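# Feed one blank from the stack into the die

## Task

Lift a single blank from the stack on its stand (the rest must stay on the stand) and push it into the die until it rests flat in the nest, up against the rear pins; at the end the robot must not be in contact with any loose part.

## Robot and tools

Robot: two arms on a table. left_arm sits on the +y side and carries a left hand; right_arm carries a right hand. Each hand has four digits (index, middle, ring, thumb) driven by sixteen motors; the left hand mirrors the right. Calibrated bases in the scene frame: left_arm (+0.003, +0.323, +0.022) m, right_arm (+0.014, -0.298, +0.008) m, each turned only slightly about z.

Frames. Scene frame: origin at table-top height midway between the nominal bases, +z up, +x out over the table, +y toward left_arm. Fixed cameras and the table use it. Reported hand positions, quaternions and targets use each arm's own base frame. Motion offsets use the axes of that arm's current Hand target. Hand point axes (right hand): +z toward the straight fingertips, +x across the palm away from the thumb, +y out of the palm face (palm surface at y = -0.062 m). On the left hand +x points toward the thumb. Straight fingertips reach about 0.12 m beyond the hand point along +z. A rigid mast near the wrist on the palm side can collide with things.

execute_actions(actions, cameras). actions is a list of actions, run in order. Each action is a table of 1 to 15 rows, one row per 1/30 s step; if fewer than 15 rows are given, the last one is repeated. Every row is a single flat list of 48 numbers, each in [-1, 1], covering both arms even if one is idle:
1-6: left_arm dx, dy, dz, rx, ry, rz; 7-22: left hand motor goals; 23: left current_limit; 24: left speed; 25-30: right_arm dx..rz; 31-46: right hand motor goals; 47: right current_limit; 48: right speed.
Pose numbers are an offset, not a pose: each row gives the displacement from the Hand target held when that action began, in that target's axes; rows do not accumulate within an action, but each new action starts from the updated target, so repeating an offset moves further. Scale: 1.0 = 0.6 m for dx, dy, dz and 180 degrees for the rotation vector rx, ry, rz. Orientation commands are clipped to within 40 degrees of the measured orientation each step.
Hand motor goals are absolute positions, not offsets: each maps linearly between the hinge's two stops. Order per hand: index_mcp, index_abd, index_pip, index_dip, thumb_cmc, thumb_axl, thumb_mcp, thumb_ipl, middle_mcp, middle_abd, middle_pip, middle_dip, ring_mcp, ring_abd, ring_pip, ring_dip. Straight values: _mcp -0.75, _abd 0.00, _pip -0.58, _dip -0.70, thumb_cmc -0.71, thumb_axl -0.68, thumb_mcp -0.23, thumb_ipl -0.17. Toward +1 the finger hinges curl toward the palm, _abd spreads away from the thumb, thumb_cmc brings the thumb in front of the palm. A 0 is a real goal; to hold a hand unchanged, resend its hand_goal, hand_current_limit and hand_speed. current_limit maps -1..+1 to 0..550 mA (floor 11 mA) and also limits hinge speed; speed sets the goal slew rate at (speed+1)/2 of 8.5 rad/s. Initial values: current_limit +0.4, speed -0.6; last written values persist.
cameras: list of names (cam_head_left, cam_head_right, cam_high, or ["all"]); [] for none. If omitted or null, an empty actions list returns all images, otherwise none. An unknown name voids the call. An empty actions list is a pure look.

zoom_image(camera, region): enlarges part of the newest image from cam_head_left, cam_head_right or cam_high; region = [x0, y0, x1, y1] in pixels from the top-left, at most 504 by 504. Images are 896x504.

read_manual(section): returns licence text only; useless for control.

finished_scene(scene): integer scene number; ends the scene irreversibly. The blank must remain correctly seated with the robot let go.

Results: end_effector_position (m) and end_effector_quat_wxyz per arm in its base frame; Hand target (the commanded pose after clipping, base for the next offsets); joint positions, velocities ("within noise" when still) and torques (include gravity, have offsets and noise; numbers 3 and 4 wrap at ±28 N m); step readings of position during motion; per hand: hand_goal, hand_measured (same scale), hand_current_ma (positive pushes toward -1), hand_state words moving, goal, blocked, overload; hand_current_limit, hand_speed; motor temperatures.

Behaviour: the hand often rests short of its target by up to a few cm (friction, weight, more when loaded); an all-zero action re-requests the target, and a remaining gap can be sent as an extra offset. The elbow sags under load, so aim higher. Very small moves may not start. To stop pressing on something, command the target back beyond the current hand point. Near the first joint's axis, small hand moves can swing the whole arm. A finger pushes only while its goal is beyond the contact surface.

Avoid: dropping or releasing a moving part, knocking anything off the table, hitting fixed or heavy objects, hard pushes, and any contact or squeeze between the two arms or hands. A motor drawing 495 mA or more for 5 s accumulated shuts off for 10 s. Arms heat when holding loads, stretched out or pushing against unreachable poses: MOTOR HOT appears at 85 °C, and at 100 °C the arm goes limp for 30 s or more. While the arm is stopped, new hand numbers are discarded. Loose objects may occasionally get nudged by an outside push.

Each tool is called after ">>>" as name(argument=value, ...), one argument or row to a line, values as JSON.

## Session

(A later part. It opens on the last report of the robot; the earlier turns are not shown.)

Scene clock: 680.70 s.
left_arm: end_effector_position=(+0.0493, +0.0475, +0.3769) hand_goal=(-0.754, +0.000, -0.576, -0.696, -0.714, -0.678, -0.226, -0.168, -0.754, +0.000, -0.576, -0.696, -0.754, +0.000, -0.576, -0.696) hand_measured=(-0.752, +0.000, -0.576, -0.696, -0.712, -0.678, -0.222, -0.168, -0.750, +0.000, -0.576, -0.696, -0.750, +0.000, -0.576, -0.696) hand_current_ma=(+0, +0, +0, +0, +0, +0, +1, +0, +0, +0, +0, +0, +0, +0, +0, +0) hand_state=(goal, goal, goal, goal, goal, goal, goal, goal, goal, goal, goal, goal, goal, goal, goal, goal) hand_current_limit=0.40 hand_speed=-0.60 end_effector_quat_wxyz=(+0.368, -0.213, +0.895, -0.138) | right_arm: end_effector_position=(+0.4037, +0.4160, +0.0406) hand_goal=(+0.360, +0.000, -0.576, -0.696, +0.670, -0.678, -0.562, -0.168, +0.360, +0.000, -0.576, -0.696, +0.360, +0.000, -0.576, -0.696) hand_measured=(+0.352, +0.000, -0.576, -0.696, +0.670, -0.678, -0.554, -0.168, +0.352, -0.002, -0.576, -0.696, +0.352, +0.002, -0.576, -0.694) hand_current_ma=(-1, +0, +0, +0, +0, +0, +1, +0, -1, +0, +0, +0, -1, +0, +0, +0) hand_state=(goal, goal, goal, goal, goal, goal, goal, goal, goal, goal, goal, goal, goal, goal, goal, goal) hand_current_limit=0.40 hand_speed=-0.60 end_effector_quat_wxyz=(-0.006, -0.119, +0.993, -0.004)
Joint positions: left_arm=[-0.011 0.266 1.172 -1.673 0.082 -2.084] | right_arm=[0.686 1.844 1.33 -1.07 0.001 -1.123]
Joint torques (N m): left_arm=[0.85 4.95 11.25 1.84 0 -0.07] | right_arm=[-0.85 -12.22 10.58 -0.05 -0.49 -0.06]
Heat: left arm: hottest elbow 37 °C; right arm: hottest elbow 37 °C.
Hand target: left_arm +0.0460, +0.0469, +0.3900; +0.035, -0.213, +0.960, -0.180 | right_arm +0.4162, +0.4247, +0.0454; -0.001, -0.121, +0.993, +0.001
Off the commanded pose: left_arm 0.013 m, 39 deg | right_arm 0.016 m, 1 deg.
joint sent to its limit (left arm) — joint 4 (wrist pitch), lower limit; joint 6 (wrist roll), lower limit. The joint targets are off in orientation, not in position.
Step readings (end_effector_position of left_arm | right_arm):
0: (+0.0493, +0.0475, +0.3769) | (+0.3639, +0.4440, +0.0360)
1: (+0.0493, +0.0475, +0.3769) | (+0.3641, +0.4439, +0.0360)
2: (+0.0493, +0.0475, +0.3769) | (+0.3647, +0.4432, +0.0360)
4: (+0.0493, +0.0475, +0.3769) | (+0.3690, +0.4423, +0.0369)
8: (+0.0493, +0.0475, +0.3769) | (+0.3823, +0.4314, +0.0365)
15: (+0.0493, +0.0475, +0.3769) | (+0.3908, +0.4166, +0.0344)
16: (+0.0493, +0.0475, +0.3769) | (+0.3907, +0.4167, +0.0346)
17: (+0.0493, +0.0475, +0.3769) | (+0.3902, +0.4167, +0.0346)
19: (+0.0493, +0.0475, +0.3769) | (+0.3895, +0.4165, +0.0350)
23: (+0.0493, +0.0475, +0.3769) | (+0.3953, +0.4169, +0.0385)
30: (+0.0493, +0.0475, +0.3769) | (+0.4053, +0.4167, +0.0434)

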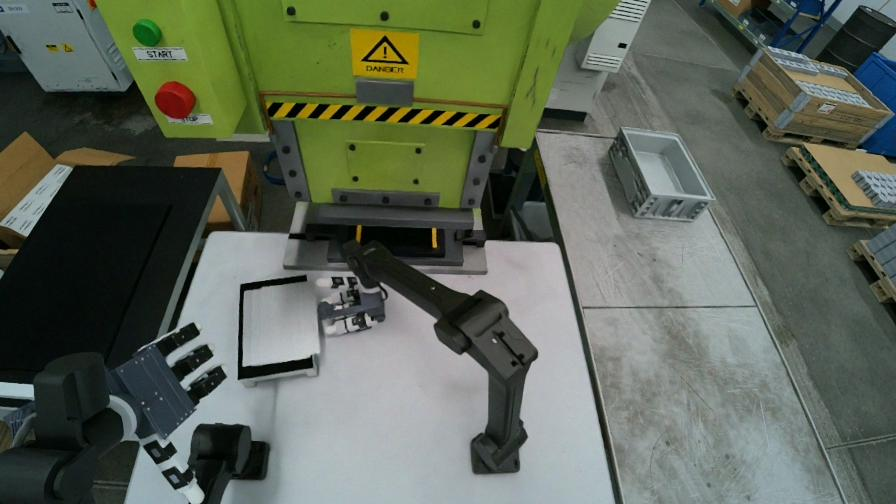

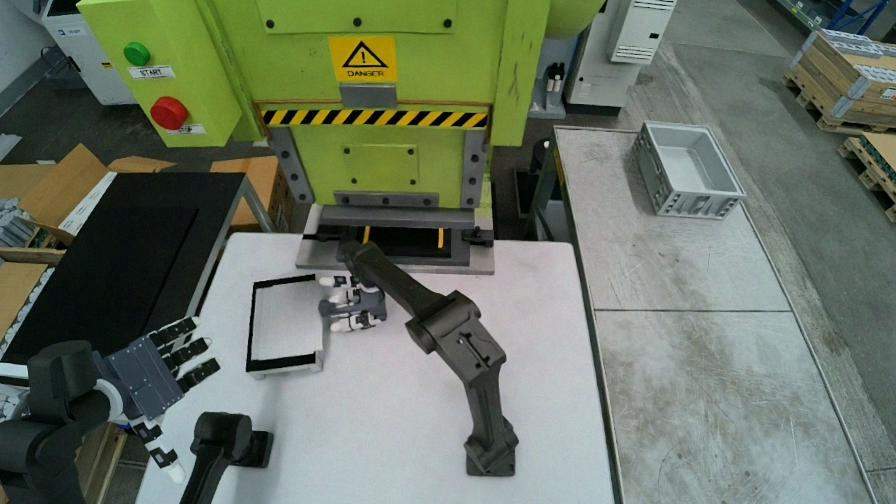

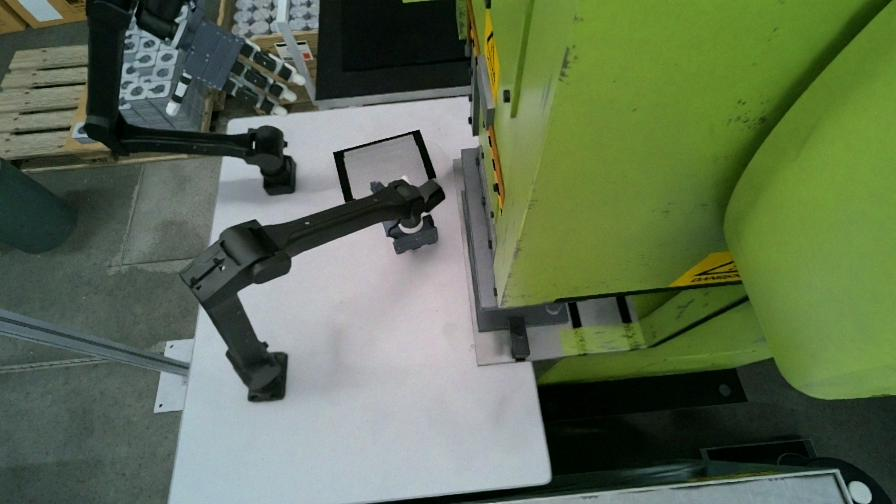

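>>> execute_actions(
  actions=[
    [[0,0,0,0,0,0,-0.754,0,-0.576,-0.696,-0.714,-0.678,-0.226,-0.168,-0.754,0,-0.576,-0.696,-0.754,0,-0.576,-0.696,0.4,-0.6,0,0.03,0,0,0,0,0.36,0,-0.576,-0.696,0.671,-0.677,-0.562,-0.168,0.36,0,-0.576,-0.696,0.36,0,-0.576,-0.696,0.4,-0.6]],
    [[0,0,0,0,0,0,-0.754,0,-0.576,-0.696,-0.714,-0.678,-0.226,-0.168,-0.754,0,-0.576,-0.696,-0.754,0,-0.576,-0.696,0.4,-0.6,0,0.04,0,0,0,0,0.36,0,-0.576,-0.696,0.671,-0.677,-0.562,-0.168,0.36,0,-0.576,-0.696,0.36,0,-0.576,-0.696,0.4,-0.6]],
  ],
  cameras=["cam_head_left","cam_head_right"],
)

>>> zoom_image(
  camera="cam_head_left",
  region=[290, 270, 350, 370],
)

>>> zoom_image(
  camera="cam_head_right",
  region=[290, 270, 350, 370],
)

Scene clock: 697.77 s.
left_arm: end_effector_position=(+0.0493, +0.0475, +0.3769) hand_goal=(-0.754, +0.000, -0.576, -0.696, -0.714, -0.678, -0.226, -0.168, -0.754, +0.000, -0.576, -0.696, -0.754, +0.000, -0.576, -0.696) hand_measured=(-0.752, +0.000, -0.576, -0.696, -0.712, -0.678, -0.222, -0.168, -0.750, +0.000, -0.576, -0.696, -0.750, +0.000, -0.576, -0.696) hand_current_ma=(+0, +0, +0, +0, +0, +0, +1, +0, +0, +0, +0, +0, +0, +0, +0, +0) hand_state=(goal, goal, goal, goal, goal, goal, goal, goal, goal, goal, goal, goal, goal, goal, goal, goal) hand_current_limit=0.40 hand_speed=-0.60 end_effector_quat_wxyz=(+0.368, -0.213, +0.895, -0.138) | right_arm: end_effector_position=(+0.3966, +0.4502, +0.0397) hand_goal=(+0.360, +0.000, -0.576, -0.696, +0.670, -0.678, -0.562, -0.168, +0.360, +0.000, -0.576, -0.696, +0.360, +0.000, -0.576, -0.696) hand_measured=(+0.350, -0.002, -0.578, -0.696, +0.670, -0.678, -0.554, -0.168, +0.352, -0.002, -0.576, -0.696, +0.352, +0.002, -0.576, -0.694) hand_current_ma=(-2, +0, +0, +0, +0, +0, +1, +0, -1, +0, +0, +0, -1, +0, +0, +0) hand_state=(goal, goal, goal, goal, goal, goal, goal, goal, goal, goal, goal, goal, goal, goal, goal, goal) hand_current_limit=0.40 hand_speed=-0.60 end_effector_quat_wxyz=(-0.007, -0.121, +0.993, -0.005)
Joint positions: left_arm=[-0.011 0.266 1.172 -1.673 0.082 -2.084] | right_arm=[0.743 1.887 1.393 -1.094 0 -1.07]
Joint torques (N m): left_arm=[0.79 5.01 11.28 1.84 0 -0.07] | right_arm=[-0.09 -12.92 11.03 -0.1 -0.48 0.1]
Heat: left arm: hottest elbow 37 °C; right arm: hottest elbow 35 °C.
Hand target: left_arm +0.0460, +0.0469, +0.3900; +0.035, -0.213, +0.960, -0.180 | right_arm +0.4062, +0.4654, +0.0455; -0.001, -0.121, +0.993, +0.001
Off the commanded pose: left_arm 0.013 m, 39 deg | right_arm 0.019 m, 1 deg.
joint sent to its limit (left arm) — joint 4 (wrist pitch), lower limit; joint 6 (wrist roll), lower limit. The joint targets are off in orientation, not in position.
Step readings (end_effector_position of left_arm | right_arm):
0: (+0.0493, +0.0475, +0.3769) | (+0.4036, +0.4161, +0.0406)
1: (+0.0493, +0.0475, +0.3769) | (+0.4036, +0.4161, +0.0406)
2: (+0.0493, +0.0475, +0.3769) | (+0.4037, +0.4162, +0.0406)
4: (+0.0493, +0.0475, +0.3769) | (+0.4037, +0.4184, +0.0409)
8: (+0.0493, +0.0475, +0.3769) | (+0.4050, +0.4244, +0.0413)
15: (+0.0493, +0.0475, +0.3769) | (+0.4010, +0.4296, +0.0410)
16: (+0.0493, +0.0475, +0.3769) | (+0.4011, +0.4296, +0.0409)
17: (+0.0493, +0.0475, +0.3769) | (+0.4006, +0.4308, +0.0410)
19: (+0.0493, +0.0475, +0.3769) | (+0.4013, +0.4340, +0.0413)
23: (+0.0493, +0.0475, +0.3769) | (+0.3997, +0.4464, +0.0417)
30: (+0.0493, +0.0475, +0.3769) | (+0.3964, +0.4501, +0.0399)
Images, in order (width x height): cam_head_left 896x504, cam_head_right 896x504.

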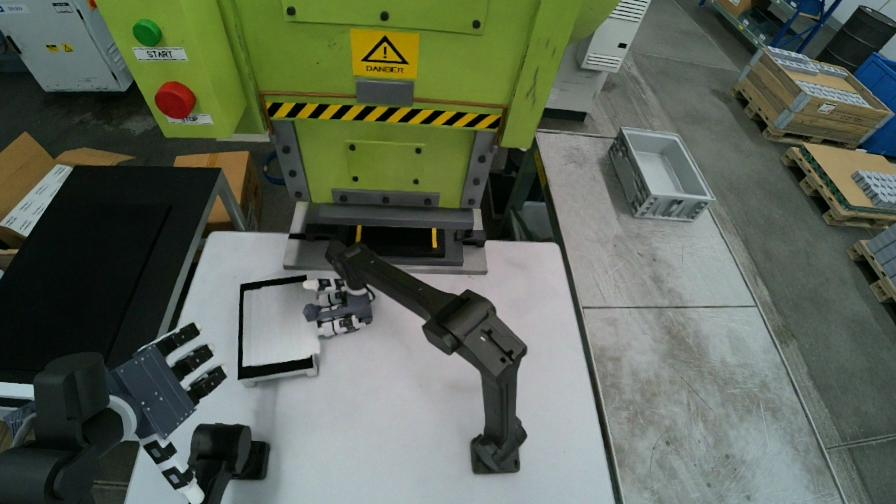

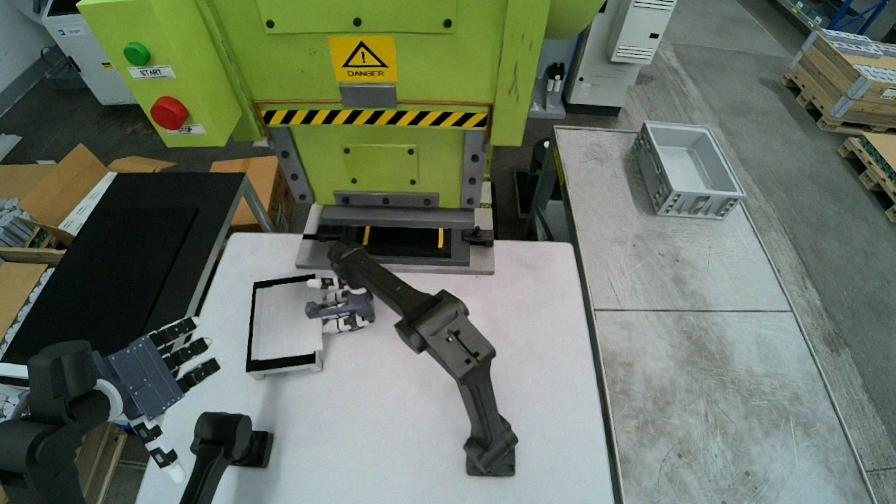

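Scaled by 5.040.

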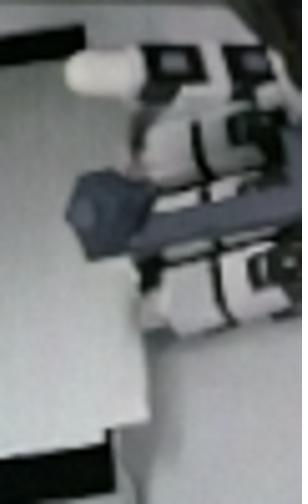

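Scaled by 5.040.

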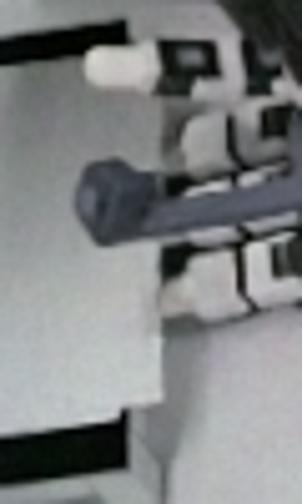

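>>> execute_actions(
  actions=[
    [[0,0,0,0,0,0,-0.754,0,-0.576,-0.696,-0.714,-0.678,-0.226,-0.168,-0.754,0,-0.576,-0.696,-0.754,0,-0.576,-0.696,0.4,-0.6,0,0.022,0,0,0,0,0.36,0,-0.576,-0.696,0.671,-0.677,-0.562,-0.168,0.36,0,-0.576,-0.696,0.36,0,-0.576,-0.696,0.4,-0.6]],
  ],
  cameras=["cam_head_left","cam_head_right"],
)

>>> zoom_image(
  camera="cam_head_left",
  region=[290, 270, 350, 370],
)

>>> zoom_image(
  camera="cam_head_right",
  region=[290, 270, 350, 370],
)

Scene clock: 718.30 s.
left_arm: end_effector_position=(+0.0493, +0.0475, +0.3769) hand_goal=(-0.754, +0.000, -0.576, -0.696, -0.714, -0.678, -0.226, -0.168, -0.754, +0.000, -0.576, -0.696, -0.754, +0.000, -0.576, -0.696) hand_measured=(-0.752, +0.000, -0.576, -0.696, -0.712, -0.678, -0.222, -0.168, -0.750, +0.000, -0.576, -0.696, -0.750, +0.000, -0.576, -0.696) hand_current_ma=(+0, +0, +0, +0, +0, +0, +1, +0, +0, +0, +0, +0, +0, +0, +0, +0) hand_state=(goal, goal, goal, goal, goal, goal, goal, goal, goal, goal, goal, goal, goal, goal, goal, goal) hand_current_limit=0.40 hand_speed=-0.60 end_effector_quat_wxyz=(+0.368, -0.213, +0.895, -0.138) | right_arm: end_effector_position=(+0.3942, +0.4594, +0.0362) hand_goal=(+0.360, +0.000, -0.576, -0.696, +0.670, -0.678, -0.562, -0.168, +0.360, +0.000, -0.576, -0.696, +0.360, +0.000, -0.576, -0.696) hand_measured=(+0.348, +0.000, -0.580, -0.696, +0.670, -0.678, -0.554, -0.168, +0.346, -0.002, -0.580, -0.696, +0.342, +0.000, -0.582, -0.696) hand_current_ma=(-3, +0, +0, +0, +0, +0, +1, +0, -4, +0, +0, +0, -6, +0, +0, +0) hand_state=(goal, goal, goal, goal, goal, goal, goal, goal, goal, goal, goal, goal, goal, goal, goal, goal) hand_current_limit=0.40 hand_speed=-0.60 end_effector_quat_wxyz=(-0.010, -0.120, +0.993, -0.009)
Joint positions: left_arm=[-0.011 0.266 1.172 -1.673 0.082 -2.084] | right_arm=[0.76 1.905 1.413 -1.105 0.003 -1.052]
Joint torques (N m): left_arm=[0.85 5.01 11.28 1.83 -0.01 -0.07] | right_arm=[0.26 -13.33 11.23 0.03 -0.58 0.12]
Heat: left arm: hottest elbow 37 °C; right arm: hottest elbow 36 °C.
Hand target: left_arm +0.0460, +0.0469, +0.3900; +0.035, -0.213, +0.960, -0.180 | right_arm +0.4029, +0.4783, +0.0455; -0.001, -0.121, +0.993, +0.001
Off the commanded pose: left_arm 0.013 m, 39 deg | right_arm 0.023 m, 2 deg.
joint sent to its limit (left arm) — joint 4 (wrist pitch), lower limit; joint 6 (wrist roll), lower limit. The joint targets are off in orientation, not in position.
Step readings (end_effector_position of left_arm | right_arm):
0: (+0.0493, +0.0475, +0.3769) | (+0.3972, +0.4508, +0.0402)
1: (+0.0493, +0.0475, +0.3769) | (+0.3970, +0.4509, +0.0402)
2: (+0.0493, +0.0475, +0.3769) | (+0.3970, +0.4513, +0.0403)
4: (+0.0493, +0.0475, +0.3769) | (+0.3972, +0.4524, +0.0402)
8: (+0.0493, +0.0475, +0.3769) | (+0.3971, +0.4547, +0.0382)
15: (+0.0493, +0.0475, +0.3769) | (+0.3946, +0.4588, +0.0360)
Images, in order (width x height): cam_head_left 896x504, cam_head_right 896x504.

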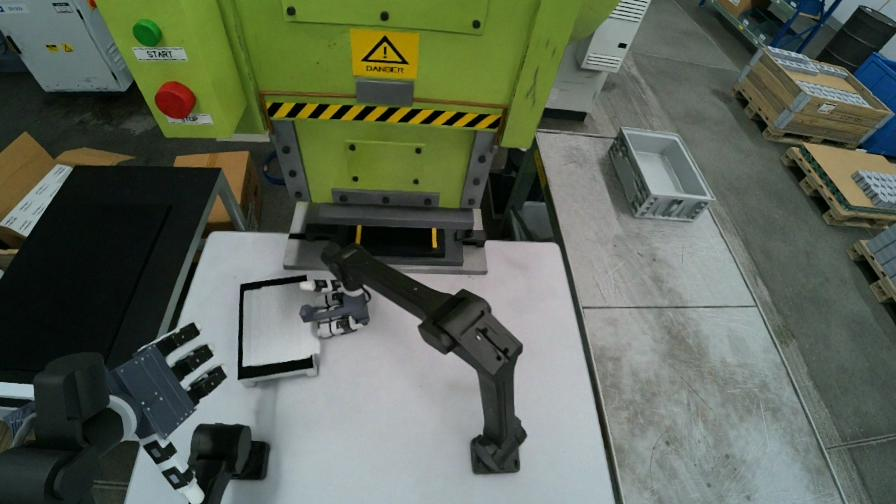

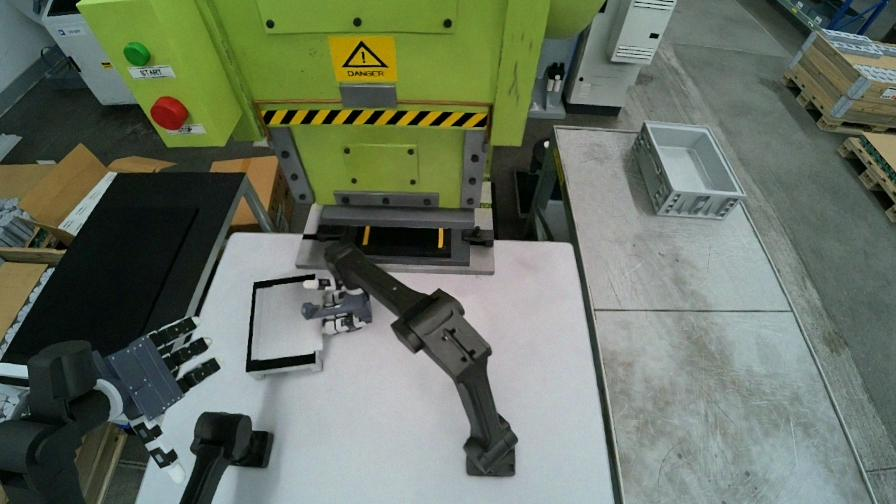

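Scaled by 5.040.

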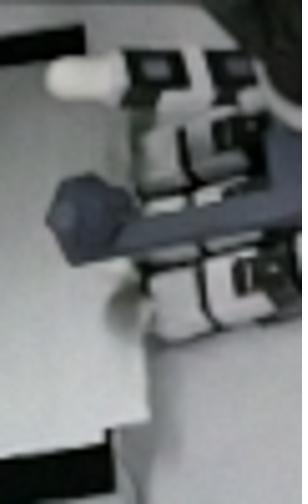

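Scaled by 5.040.

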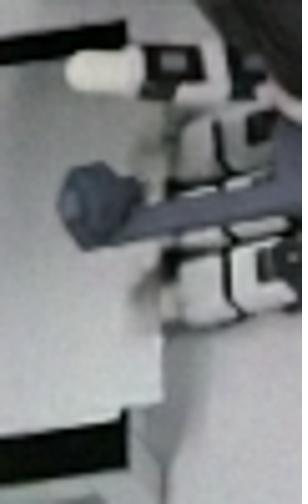

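>>> execute_actions(
  actions=[
    [[0,0,0,0,0,0,-0.754,0,-0.576,-0.696,-0.714,-0.678,-0.226,-0.168,-0.754,0,-0.576,-0.696,-0.754,0,-0.576,-0.696,0.4,-0.6,0,-0.09,0,0,0,0,0.36,0,-0.576,-0.696,0.671,-0.677,-0.562,-0.168,0.36,0,-0.576,-0.696,0.36,0,-0.576,-0.696,0.4,-0.6]],
    [[0,0,0,0,0,0,-0.754,0,-0.576,-0.696,-0.714,-0.678,-0.226,-0.168,-0.754,0,-0.576,-0.696,-0.754,0,-0.576,-0.696,0.4,-0.6,0,-0.06,-0.15,0,0,0,0.36,0,-0.576,-0.696,0.671,-0.677,-0.562,-0.168,0.36,0,-0.576,-0.696,0.36,0,-0.576,-0.696,0.4,-0.6]],
    [[0,0,0,0,0,0,-0.754,0,-0.576,-0.696,-0.714,-0.678,-0.226,-0.168,-0.754,0,-0.576,-0.696,-0.754,0,-0.576,-0.696,0.4,-0.6,0,0,-0.2,0,0,0,-0.479,0,-0.285,-0.696,0.671,-0.677,-0.562,-0.168,-0.479,0,-0.285,-0.696,-0.479,0,-0.285,-0.696,0.4,-0.6]],
    [[0,0,0,0,0,0,-0.754,0,-0.576,-0.696,-0.714,-0.678,-0.226,-0.168,-0.754,0,-0.576,-0.696,-0.754,0,-0.576,-0.696,0.4,-0.6,0.017,0.17,0,0,0,0,-0.479,0,-0.285,-0.696,0.671,-0.677,-0.562,-0.168,-0.479,0,-0.285,-0.696,-0.479,0,-0.285,-0.696,0.4,-0.6]],
    [[0,0,0,0,0,0,-0.754,0,-0.576,-0.696,-0.714,-0.678,-0.226,-0.168,-0.754,0,-0.576,-0.696,-0.754,0,-0.576,-0.696,0.4,-0.6,0.017,0.17,0,0,0,0,-0.479,0,-0.285,-0.696,0.671,-0.677,-0.562,-0.168,-0.479,0,-0.285,-0.696,-0.479,0,-0.285,-0.696,0.4,-0.6]],
  ],
  cameras=["cam_head_left","cam_head_right","cam_high"],
)

>>> zoom_image(
  camera="cam_head_left",
  region=[220, 240, 380, 400],
)

>>> zoom_image(
  camera="cam_head_right",
  region=[220, 240, 380, 400],
)

Scene clock: 822.30 s.
left_arm: end_effector_position=(+0.0493, +0.0475, +0.3769) hand_goal=(-0.754, +0.000, -0.576, -0.696, -0.714, -0.678, -0.226, -0.168, -0.754, +0.000, -0.576, -0.696, -0.754, +0.000, -0.576, -0.696) hand_measured=(-0.752, +0.000, -0.576, -0.696, -0.712, -0.678, -0.222, -0.168, -0.750, +0.000, -0.576, -0.696, -0.750, +0.000, -0.576, -0.696) hand_current_ma=(+0, +0, +0, +0, +0, +0, +1, +0, +0, +0, +0, +0, +0, +0, +0, +0) hand_state=(goal, goal, goal, goal, goal, goal, goal, goal, goal, goal, goal, goal, goal, goal, goal, goal) hand_current_limit=0.40 hand_speed=-0.60 end_effector_quat_wxyz=(+0.368, -0.213, +0.895, -0.138) | right_arm: end_effector_position=(+0.3475, +0.5747, +0.2452) hand_goal=(-0.480, +0.000, -0.286, -0.696, +0.670, -0.678, -0.562, -0.168, -0.480, +0.000, -0.286, -0.696, -0.480, +0.000, -0.286, -0.696) hand_measured=(-0.484, +0.000, -0.290, -0.696, +0.670, -0.678, -0.554, -0.168, -0.484, -0.002, -0.290, -0.696, -0.484, +0.000, -0.290, -0.696) hand_current_ma=(+0, +0, +0, +0, +0, +0, +1, +0, +0, +0, +0, +0, +0, +0, +0, +0) hand_state=(goal, goal, goal, goal, goal, goal, goal, goal, goal, goal, goal, goal, goal, goal, goal, goal) hand_current_limit=0.40 hand_speed=-0.60 end_effector_quat_wxyz=(-0.008, -0.126, +0.992, -0.006)
Joint positions: left_arm=[-0.011 0.266 1.172 -1.673 0.082 -2.084] | right_arm=[0.951 1.94 2.032 -1.681 -0.004 -0.871]
Joint torques (N m): left_arm=[0.91 5.01 11.29 1.83 0 -0.06] | right_arm=[-0.44 -14.97 12.08 -0.1 -0.16 0.1]
Heat: left arm: hottest elbow 38 °C; right arm: hottest elbow 36 °C.
Hand target: left_arm +0.0460, +0.0469, +0.3900; +0.035, -0.213, +0.960, -0.180 | right_arm +0.3558, +0.5838, +0.2555; -0.001, -0.121, +0.993, +0.001
Off the commanded pose: left_arm 0.013 m, 39 deg | right_arm 0.016 m, 1 deg.
joint sent to its limit (left arm) — joint 4 (wrist pitch), lower limit; joint 6 (wrist roll), lower limit. The joint targets are off in orientation, not in position.
Step readings (end_effector_position of left_arm | right_arm):
0: (+0.0493, +0.0475, +0.3769) | (+0.3942, +0.4594, +0.0362)
1: (+0.0493, +0.0475, +0.3769) | (+0.3942, +0.4594, +0.0362)
2: (+0.0493, +0.0475, +0.3769) | (+0.3947, +0.4588, +0.0362)
4: (+0.0493, +0.0475, +0.3769) | (+0.3966, +0.4561, +0.0359)
8: (+0.0493, +0.0475, +0.3769) | (+0.4062, +0.4403, +0.0348)
15: (+0.0493, +0.0475, +0.3769) | (+0.4184, +0.4222, +0.0349)
16: (+0.0493, +0.0475, +0.3769) | (+0.4184, +0.4222, +0.0352)
17: (+0.0493, +0.0475, +0.3769) | (+0.4167, +0.4206, +0.0364)
19: (+0.0493, +0.0475, +0.3769) | (+0.4102, +0.4137, +0.0434)
23: (+0.0493, +0.0475, +0.3769) | (+0.4058, +0.3953, +0.0796)
30: (+0.0493, +0.0475, +0.3769) | (+0.4181, +0.3847, +0.1259)
31: (+0.0493, +0.0475, +0.3769) | (+0.4183, +0.3848, +0.1270)
32: (+0.0493, +0.0475, +0.3769) | (+0.4162, +0.3834, +0.1299)
34: (+0.0493, +0.0475, +0.3769) | (+0.4104, +0.3795, +0.1410)
38: (+0.0493, +0.0475, +0.3769) | (+0.4125, +0.3816, +0.1896)
45: (+0.0493, +0.0475, +0.3769) | (+0.4182, +0.3858, +0.2490)
46: (+0.0493, +0.0475, +0.3769) | (+0.4181, +0.3859, +0.2503)
47: (+0.0493, +0.0475, +0.3769) | (+0.4168, +0.3879, +0.2505)
49: (+0.0493, +0.0475, +0.3769) | (+0.4129, +0.3990, +0.2510)
53: (+0.0493, +0.0475, +0.3769) | (+0.3869, +0.4493, +0.2492)
60: (+0.0493, +0.0475, +0.3769) | (+0.3635, +0.4877, +0.2406)
61: (+0.0493, +0.0475, +0.3769) | (+0.3657, +0.4870, +0.2402)
62: (+0.0493, +0.0475, +0.3769) | (+0.3678, +0.4886, +0.2409)
64: (+0.0493, +0.0475, +0.3769) | (+0.3741, +0.4989, +0.2456)
68: (+0.0493, +0.0475, +0.3769) | (+0.3632, +0.5424, +0.2531)
75: (+0.0493, +0.0475, +0.3769) | (+0.3307, +0.5814, +0.2450)

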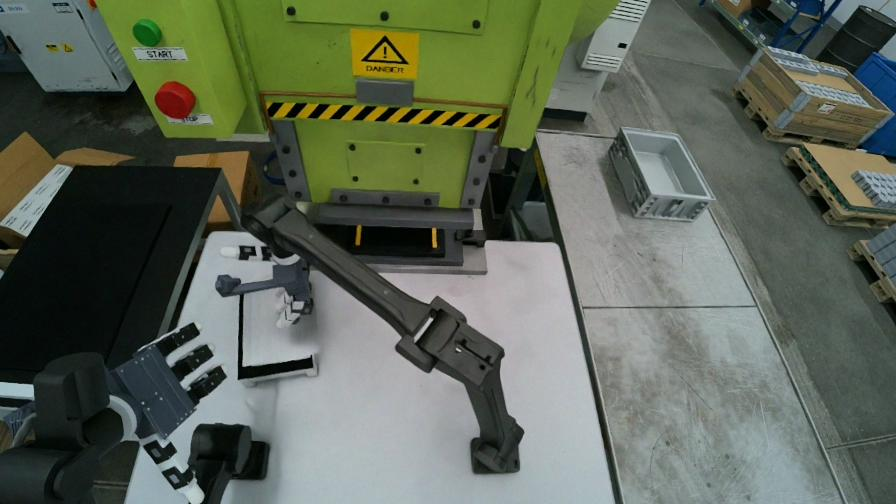

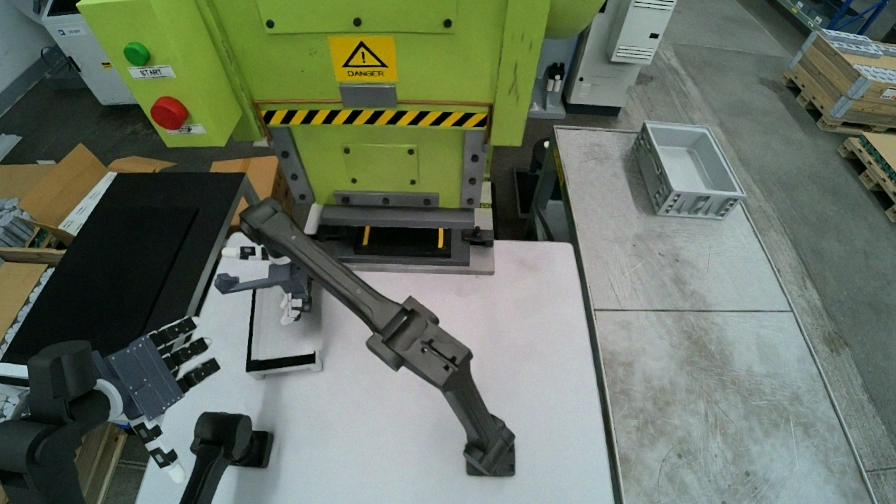

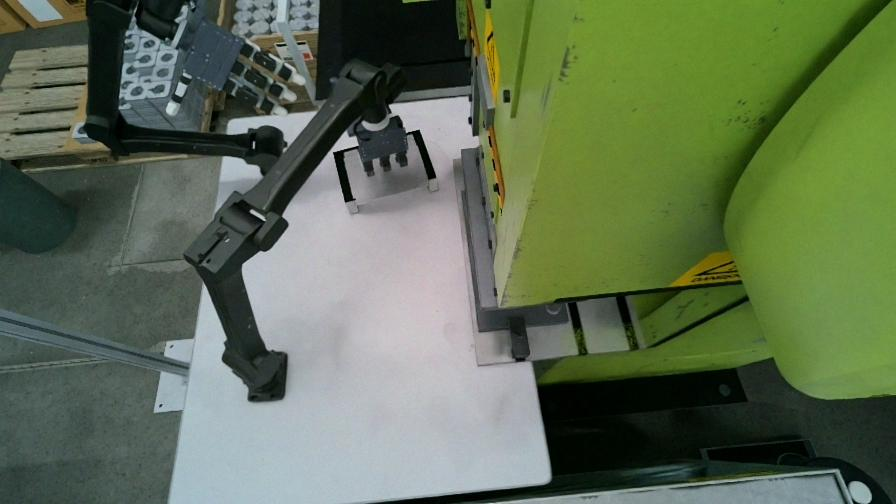

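Scaled by 3.150.

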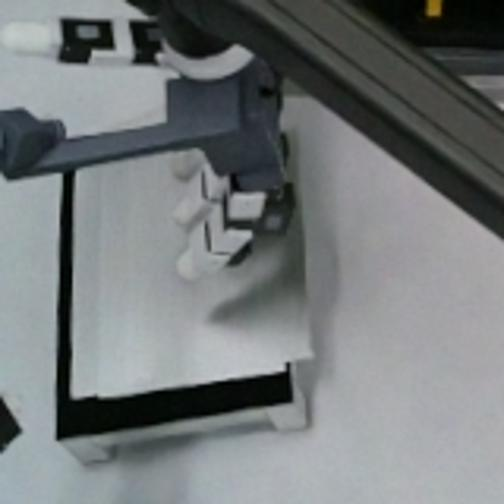

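Scaled by 3.150.

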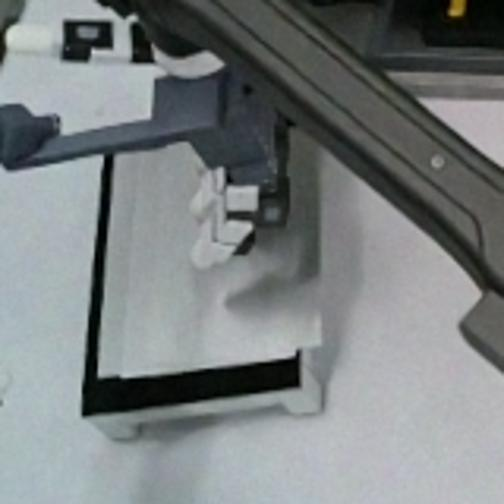

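>>> execute_actions(
  actions=[
    [[0,0,0,0,0,0,-0.754,0,-0.576,-0.696,-0.714,-0.678,-0.226,-0.168,-0.754,0,-0.576,-0.696,-0.754,0,-0.576,-0.696,0.4,-0.6,0.01,0,0.1,0,0,0,-0.479,0,-0.285,-0.696,0.671,-0.677,-0.562,-0.168,-0.479,0,-0.285,-0.696,-0.479,0,-0.285,-0.696,0.0,-0.6]],
    [[0,0,0,0,0,0,-0.754,0,-0.576,-0.696,-0.714,-0.678,-0.226,-0.168,-0.754,0,-0.576,-0.696,-0.754,0,-0.576,-0.696,0.4,-0.6,0,0,0.015,0,0,0,-0.479,0,-0.285,-0.696,0.671,-0.677,-0.562,-0.168,-0.479,0,-0.285,-0.696,-0.479,0,-0.285,-0.696,0.0,-0.6]],
  ],
  cameras=["cam_head_left","cam_head_right","cam_high"],
)

>>> zoom_image(
  camera="cam_high",
  region=[330, 120, 450, 220],
)

>>> zoom_image(
  camera="cam_head_left",
  region=[230, 280, 330, 380],
)

Scene clock: 841.40 s.
left_arm: end_effector_position=(+0.0493, +0.0475, +0.3769) hand_goal=(-0.754, +0.000, -0.576, -0.696, -0.714, -0.678, -0.226, -0.168, -0.754, +0.000, -0.576, -0.696, -0.754, +0.000, -0.576, -0.696) hand_measured=(-0.752, +0.000, -0.576, -0.696, -0.712, -0.678, -0.222, -0.168, -0.750, +0.000, -0.576, -0.696, -0.750, +0.000, -0.576, -0.696) hand_current_ma=(+0, +0, +0, +0, +0, +0, +1, +0, +0, +0, +0, +0, +0, +0, +0, +0) hand_state=(goal, goal, goal, goal, goal, goal, goal, goal, goal, goal, goal, goal, goal, goal, goal, goal) hand_current_limit=0.40 hand_speed=-0.60 end_effector_quat_wxyz=(+0.368, -0.213, +0.895, -0.138) | right_arm: end_effector_position=(+0.3516, +0.5794, +0.1925) hand_goal=(-0.480, +0.000, -0.286, -0.696, +0.670, -0.678, -0.562, -0.168, -0.480, +0.000, -0.286, -0.696, -0.480, +0.000, -0.286, -0.696) hand_measured=(-0.484, +0.000, -0.290, -0.696, +0.670, -0.678, -0.554, -0.168, -0.484, -0.002, -0.290, -0.696, -0.484, +0.000, -0.290, -0.696) hand_current_ma=(+0, +0, +0, +0, +0, +0, +1, +0, +0, +0, +0, +0, +0, +0, +0, +0) hand_state=(goal, goal, goal, goal, goal, goal, goal, goal, goal, goal, goal, goal, goal, goal, goal, goal) hand_current_limit=0.00 hand_speed=-0.60 end_effector_quat_wxyz=(-0.001, -0.122, +0.992, +0.002)
Joint positions: left_arm=[-0.011 0.266 1.172 -1.673 0.082 -2.084] | right_arm=[0.951 1.94 1.889 -1.519 -0.003 -0.865]
Joint torques (N m): left_arm=[0.79 4.95 11.29 1.85 -0.01 -0.07] | right_arm=[-0.26 -15.85 7.62 0.72 -0.15 0.11]
Heat: left arm: hottest elbow 38 °C; right arm: hottest elbow 35 °C.
Hand target: left_arm +0.0460, +0.0469, +0.3900; +0.035, -0.213, +0.960, -0.180 | right_arm +0.3500, +0.5824, +0.1866; -0.001, -0.121, +0.993, +0.001
Off the commanded pose: left_arm 0.013 m, 39 deg | right_arm 0.007 m, 0 deg.
joint sent to its limit (left arm) — joint 4 (wrist pitch), lower limit; joint 6 (wrist roll), lower limit. The joint targets are off in orientation, not in position.
Step readings (end_effector_position of left_arm | right_arm):
0: (+0.0493, +0.0475, +0.3769) | (+0.3475, +0.5747, +0.2452)
1: (+0.0493, +0.0475, +0.3769) | (+0.3476, +0.5748, +0.2453)
2: (+0.0493, +0.0475, +0.3769) | (+0.3482, +0.5755, +0.2446)
4: (+0.0493, +0.0475, +0.3769) | (+0.3509, +0.5792, +0.2387)
8: (+0.0493, +0.0475, +0.3769) | (+0.3500, +0.5775, +0.2110)
15: (+0.0493, +0.0475, +0.3769) | (+0.3502, +0.5776, +0.1983)
16: (+0.0493, +0.0475, +0.3769) | (+0.3506, +0.5781, +0.1985)
17: (+0.0493, +0.0475, +0.3769) | (+0.3509, +0.5785, +0.1983)
19: (+0.0493, +0.0475, +0.3769) | (+0.3514, +0.5793, +0.1970)
23: (+0.0493, +0.0475, +0.3769) | (+0.3514, +0.5792, +0.1934)
30: (+0.0493, +0.0475, +0.3769) | (+0.3515, +0.5793, +0.1924)

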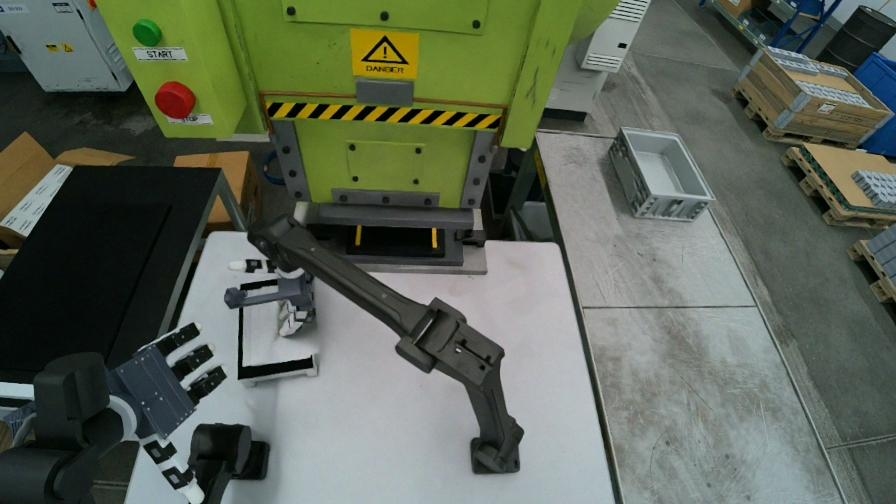

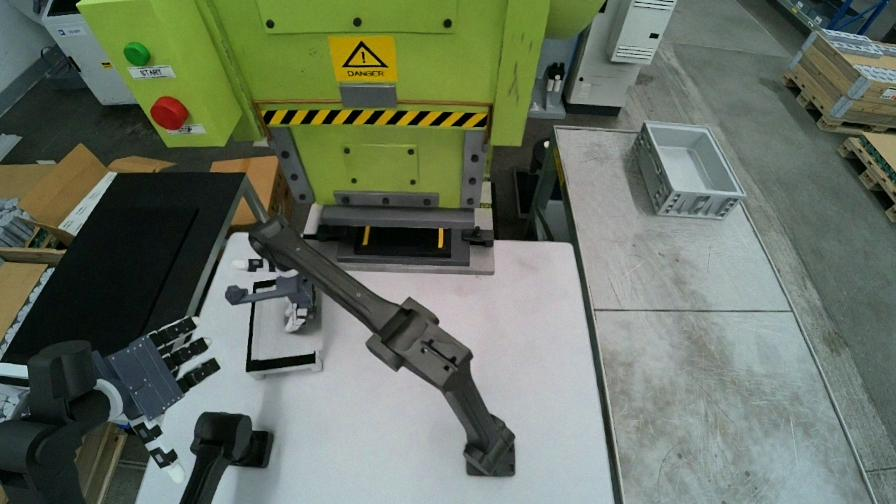

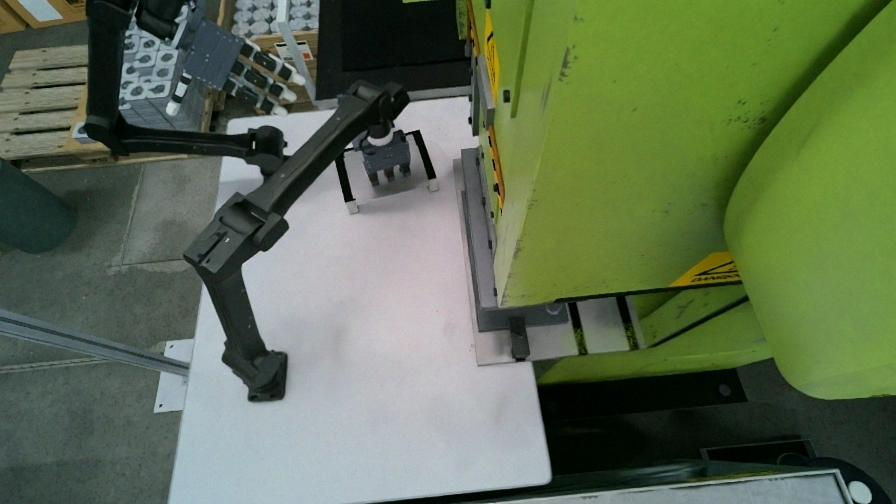

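Scaled by 4.200.

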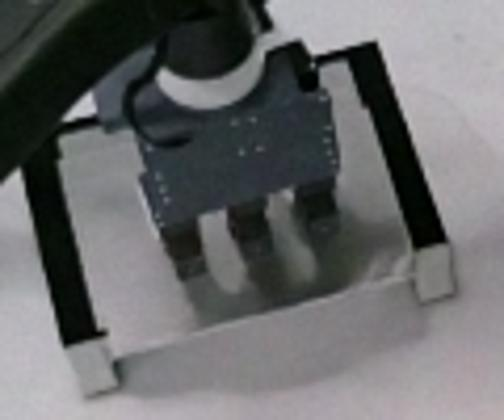

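Scaled by 5.040.

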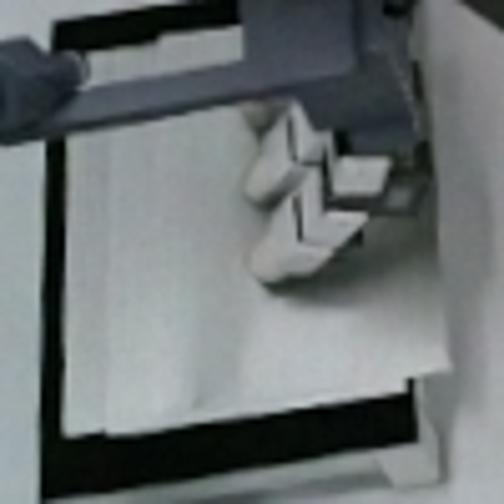

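>>> execute_actions(
  actions=[
    [[0,0,0,0,0,0,-0.754,0,-0.576,-0.696,-0.714,-0.678,-0.226,-0.168,-0.754,0,-0.576,-0.696,-0.754,0,-0.576,-0.696,0.4,-0.6,0,0,0.028,0,0,0,-0.479,0,-0.285,-0.696,0.671,-0.677,-0.562,-0.168,-0.479,0,-0.285,-0.696,-0.479,0,-0.285,-0.696,0.0,-0.6]],
  ],
  cameras=[],
)

>>> execute_actions(
  actions=[
    [[0,0,0,0,0,0,-0.754,0,-0.576,-0.696,-0.714,-0.678,-0.226,-0.168,-0.754,0,-0.576,-0.696,-0.754,0,-0.576,-0.696,0.4,-0.6,0,0,0.01,0,0,0,-0.479,0,-0.285,-0.696,0.671,-0.677,-0.562,-0.168,-0.479,0,-0.285,-0.696,-0.479,0,-0.285,-0.696,0.0,-0.6]],
  ],
  cameras=[],
)

Scene clock: 850.43 s.
left_arm: end_effector_position=(+0.0493, +0.0475, +0.3769) hand_goal=(-0.754, +0.000, -0.576, -0.696, -0.714, -0.678, -0.226, -0.168, -0.754, +0.000, -0.576, -0.696, -0.754, +0.000, -0.576, -0.696) hand_measured=(-0.752, +0.000, -0.576, -0.696, -0.712, -0.678, -0.222, -0.168, -0.750, +0.000, -0.576, -0.696, -0.750, +0.000, -0.576, -0.696) hand_current_ma=(+0, +0, +0, +0, +0, +0, +1, +0, +0, +0, +0, +0, +0, +0, +0, +0) hand_state=(goal, goal, goal, goal, goal, goal, goal, goal, goal, goal, goal, goal, goal, goal, goal, goal) hand_current_limit=0.40 hand_speed=-0.60 end_effector_quat_wxyz=(+0.368, -0.213, +0.895, -0.138) | right_arm: end_effector_position=(+0.3519, +0.5794, +0.1812) hand_goal=(-0.480, +0.000, -0.286, -0.696, +0.670, -0.678, -0.562, -0.168, -0.480, +0.000, -0.286, -0.696, -0.480, +0.000, -0.286, -0.696) hand_measured=(-0.478, +0.004, -0.282, -0.694, +0.670, -0.678, -0.554, -0.168, -0.480, +0.002, -0.286, -0.694, -0.482, +0.002, -0.288, -0.696) hand_current_ma=(+0, +0, +0, +0, +0, +0, +1, +0, +0, +0, +0, +0, +0, +0, +0, +0) hand_state=(goal, goal, goal, goal, goal, goal, goal, goal, goal, goal, goal, goal, goal, goal, goal, goal) hand_current_limit=0.00 hand_speed=-0.60 end_effector_quat_wxyz=(+0.001, -0.122, +0.993, +0.003)
Joint positions: left_arm=[-0.011 0.266 1.172 -1.673 0.082 -2.084] | right_arm=[0.951 1.94 1.858 -1.485 -0.002 -0.863]
Joint torques (N m): left_arm=[0.85 4.95 11.28 1.84 -0.01 -0.06] | right_arm=[-0.26 -15.56 6.98 1.05 -0.19 0.1]
Heat: left arm: hottest elbow 38 °C; right arm: hottest shoulder 35 °C.
Hand target: left_arm +0.0460, +0.0469, +0.3900; +0.035, -0.213, +0.960, -0.180 | right_arm +0.3500, +0.5825, +0.1699; -0.001, -0.121, +0.993, +0.001
Off the commanded pose: left_arm 0.013 m, 39 deg | right_arm 0.012 m, 0 deg.
joint sent to its limit (left arm) — joint 4 (wrist pitch), lower limit; joint 6 (wrist roll), lower limit. The joint targets are off in orientation, not in position.
Step readings (end_effector_position of left_arm | right_arm):
0: (+0.0493, +0.0475, +0.3769) | (+0.3516, +0.5794, +0.1925)
1: (+0.0493, +0.0475, +0.3769) | (+0.3516, +0.5794, +0.1923)
2: (+0.0493, +0.0475, +0.3769) | (+0.3517, +0.5796, +0.1914)
4: (+0.0493, +0.0475, +0.3769) | (+0.3522, +0.5803, +0.1879)
8: (+0.0493, +0.0475, +0.3769) | (+0.3516, +0.5789, +0.1810)
15: (+0.0493, +0.0475, +0.3769) | (+0.3519, +0.5794, +0.1812)
No camera images: "cameras" was empty.

Scene clock: 851.13 s.
left_arm: end_effector_position=(+0.0493, +0.0475, +0.3769) hand_goal=(-0.754, +0.000, -0.576, -0.696, -0.714, -0.678, -0.226, -0.168, -0.754, +0.000, -0.576, -0.696, -0.754, +0.000, -0.576, -0.696) hand_measured=(-0.752, +0.000, -0.576, -0.696, -0.712, -0.678, -0.222, -0.168, -0.750, +0.000, -0.576, -0.696, -0.750, +0.000, -0.576, -0.696) hand_current_ma=(+0, +0, +0, +0, +0, +0, +1, +0, +0, +0, +0, +0, +0, +0, +0, +0) hand_state=(goal, goal, goal, goal, goal, goal, goal, goal, goal, goal, goal, goal, goal, goal, goal, goal) hand_current_limit=0.40 hand_speed=-0.60 end_effector_quat_wxyz=(+0.368, -0.213, +0.895, -0.138) | right_arm: end_effector_position=(+0.3517, +0.5793, +0.1800) hand_goal=(-0.480, +0.000, -0.286, -0.696, +0.670, -0.678, -0.562, -0.168, -0.480, +0.000, -0.286, -0.696, -0.480, +0.000, -0.286, -0.696) hand_measured=(-0.476, +0.006, -0.282, -0.694, +0.670, -0.678, -0.554, -0.168, -0.478, +0.004, -0.282, -0.694, -0.480, +0.002, -0.284, -0.696) hand_current_ma=(+0, +0, +0, +0, +0, +0, +1, +0, +0, +0, +0, +0, +0, +0, +0, +0) hand_state=(goal, goal, goal, goal, goal, goal, goal, goal, goal, goal, goal, goal, goal, goal, goal, goal) hand_current_limit=0.00 hand_speed=-0.60 end_effector_quat_wxyz=(+0.002, -0.122, +0.993, +0.004)
Joint positions: left_arm=[-0.011 0.266 1.172 -1.673 0.082 -2.084] | right_arm=[0.951 1.936 1.849 -1.475 -0.003 -0.863]
Joint torques (N m): left_arm=[0.85 4.95 11.29 1.84 0 -0.07] | right_arm=[-0.26 -15.15 6.72 1.2 -0.17 0.11]
Heat: left arm: hottest elbow 38 °C; right arm: hottest shoulder 35 °C.
Hand target: left_arm +0.0460, +0.0469, +0.3900; +0.035, -0.213, +0.960, -0.180 | right_arm +0.3499, +0.5825, +0.1638; -0.001, -0.121, +0.993, +0.001
Off the commanded pose: left_arm 0.013 m, 39 deg | right_arm 0.017 m, 1 deg.
joint sent to its limit (left arm) — joint 4 (wrist pitch), lower limit; joint 6 (wrist roll), lower limit. The joint targets are off in orientation, not in position.
Step readings (end_effector_position of left_arm | right_arm):
0: (+0.0493, +0.0475, +0.3769) | (+0.3519, +0.5794, +0.1812)
1: (+0.0493, +0.0475, +0.3769) | (+0.3519, +0.5794, +0.1811)
2: (+0.0493, +0.0475, +0.3769) | (+0.3518, +0.5792, +0.1804)
4: (+0.0493, +0.0475, +0.3769) | (+0.3518, +0.5792, +0.1802)
8: (+0.0493, +0.0475, +0.3769) | (+0.3516, +0.5790, +0.1803)
15: (+0.0493, +0.0475, +0.3769) | (+0.3516, +0.5791, +0.1800)
No camera images: "cameras" was empty.

>>> execute_actions(
  actions=[
    [[0,0,0,0,0,0,-0.754,0,-0.576,-0.696,-0.714,-0.678,-0.226,-0.168,-0.754,0,-0.576,-0.696,-0.754,0,-0.576,-0.696,0.4,-0.6,0,-0.025,0.005,0,0,0,-0.479,0,-0.285,-0.696,0.671,-0.677,-0.562,-0.168,-0.479,0,-0.285,-0.696,-0.479,0,-0.285,-0.696,0.0,-0.6]],
    [[0,0,0,0,0,0,-0.754,0,-0.576,-0.696,-0.714,-0.678,-0.226,-0.168,-0.754,0,-0.576,-0.696,-0.754,0,-0.576,-0.696,0.4,-0.6,0,-0.025,0,0,0,0,-0.479,0,-0.285,-0.696,0.671,-0.677,-0.562,-0.168,-0.479,0,-0.285,-0.696,-0.479,0,-0.285,-0.696,0.0,-0.6]],
  ],
  cameras=["cam_head_left","cam_head_right","cam_high"],
)

>>> zoom_image(
  camera="cam_high",
  region=[330, 120, 450, 220],
)

>>> zoom_image(
  camera="cam_head_left",
  region=[230, 280, 330, 380],
)

Scene clock: 868.13 s.
left_arm: end_effector_position=(+0.0493, +0.0475, +0.3769) hand_goal=(-0.754, +0.000, -0.576, -0.696, -0.714, -0.678, -0.226, -0.168, -0.754, +0.000, -0.576, -0.696, -0.754, +0.000, -0.576, -0.696) hand_measured=(-0.752, +0.000, -0.576, -0.696, -0.712, -0.678, -0.222, -0.168, -0.750, +0.000, -0.576, -0.696, -0.750, +0.000, -0.576, -0.696) hand_current_ma=(+0, +0, +0, +0, +0, +0, +1, +0, +0, +0, +0, +0, +0, +0, +0, +0) hand_state=(goal, goal, goal, goal, goal, goal, goal, goal, goal, goal, goal, goal, goal, goal, goal, goal) hand_current_limit=0.40 hand_speed=-0.60 end_effector_quat_wxyz=(+0.368, -0.213, +0.895, -0.138) | right_arm: end_effector_position=(+0.3525, +0.5668, +0.1769) hand_goal=(-0.480, +0.000, -0.286, -0.696, +0.670, -0.678, -0.562, -0.168, -0.480, +0.000, -0.286, -0.696, -0.480, +0.000, -0.286, -0.696) hand_measured=(-0.464, +0.000, -0.274, -0.690, +0.670, -0.678, -0.554, -0.168, -0.460, +0.000, -0.274, -0.690, -0.456, -0.004, -0.272, -0.688) hand_current_ma=(+4, +0, +2, +1, +0, +0, +1, +0, +7, +0, +2, +1, +10, +0, +3, +1) hand_state=(goal, goal, goal, goal, goal, goal, goal, goal, blocked, goal, goal, goal, blocked, goal, goal, goal) hand_current_limit=0.00 hand_speed=-0.60 end_effector_quat_wxyz=(+0.007, -0.123, +0.992, +0.018)
Joint positions: left_arm=[-0.011 0.266 1.172 -1.673 0.082 -2.084] | right_arm=[0.934 1.893 1.769 -1.412 -0.015 -0.883]
Joint torques (N m): left_arm=[0.85 5.01 11.25 1.83 0 -0.06] | right_arm=[-2.02 -15.27 6.17 0.18 0.28 -0.09]
Heat: left arm: hottest elbow 38 °C; right arm: hottest shoulder 34 °C.
Hand target: left_arm +0.0460, +0.0469, +0.3900; +0.035, -0.213, +0.960, -0.180 | right_arm +0.3572, +0.5533, +0.1607; -0.001, -0.121, +0.993, +0.001
Off the commanded pose: left_arm 0.013 m, 39 deg | right_arm 0.022 m, 2 deg.
joint sent to its limit (left arm) — joint 4 (wrist pitch), lower limit; joint 6 (wrist roll), lower limit. The joint targets are off in orientation, not in position.
Step readings (end_effector_position of left_arm | right_arm):
0: (+0.0493, +0.0475, +0.3769) | (+0.3530, +0.5816, +0.1805)
1: (+0.0493, +0.0475, +0.3769) | (+0.3529, +0.5815, +0.1802)
2: (+0.0493, +0.0475, +0.3769) | (+0.3527, +0.5812, +0.1793)
4: (+0.0493, +0.0475, +0.3769) | (+0.3521, +0.5799, +0.1789)
8: (+0.0493, +0.0475, +0.3769) | (+0.3519, +0.5777, +0.1786)
15: (+0.0493, +0.0475, +0.3769) | (+0.3523, +0.5768, +0.1785)
16: (+0.0493, +0.0475, +0.3769) | (+0.3524, +0.5766, +0.1782)
17: (+0.0493, +0.0475, +0.3769) | (+0.3528, +0.5756, +0.1782)
19: (+0.0493, +0.0475, +0.3769) | (+0.3518, +0.5728, +0.1776)
23: (+0.0493, +0.0475, +0.3769) | (+0.3523, +0.5686, +0.1772)
30: (+0.0493, +0.0475, +0.3769) | (+0.3524, +0.5672, +0.1770)

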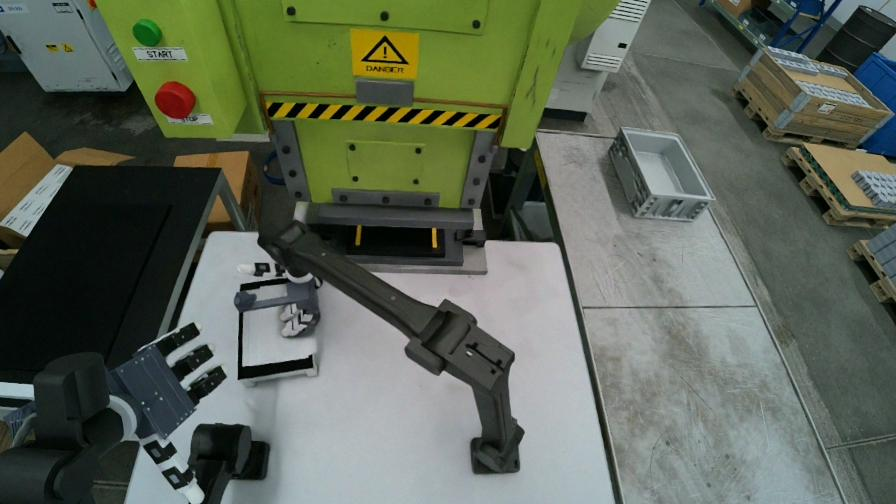

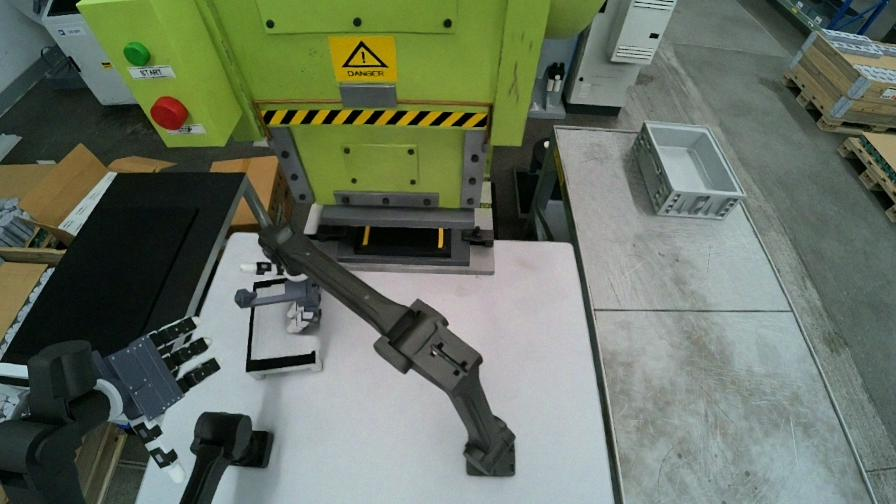

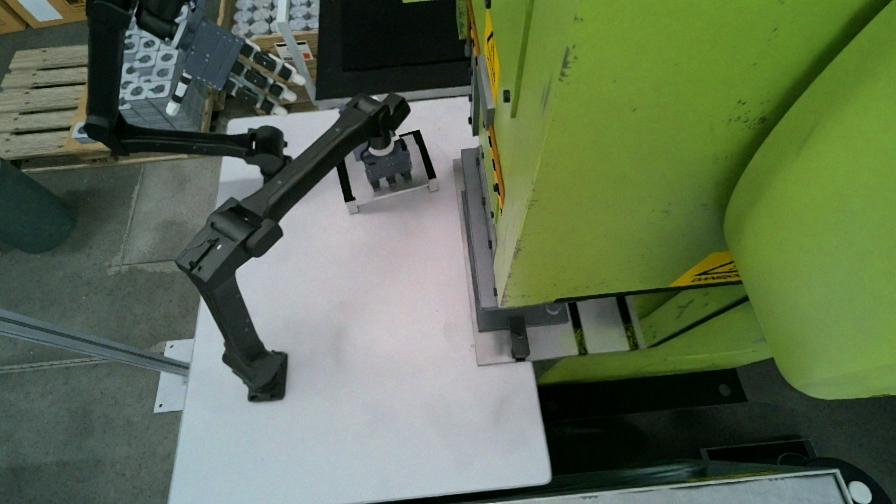

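Scaled by 4.200.

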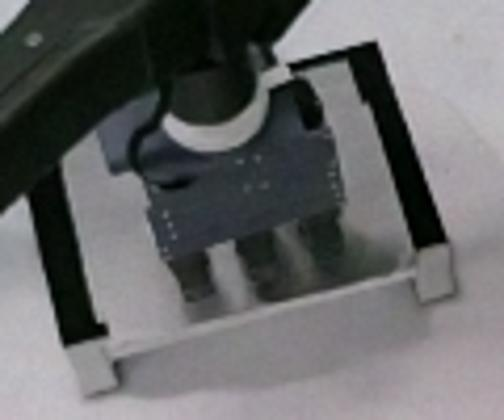

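Scaled by 5.040.

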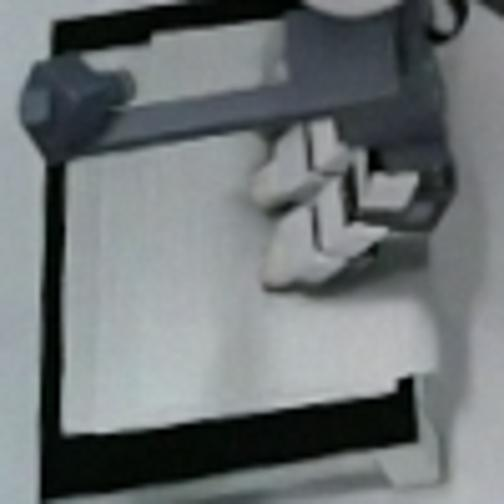

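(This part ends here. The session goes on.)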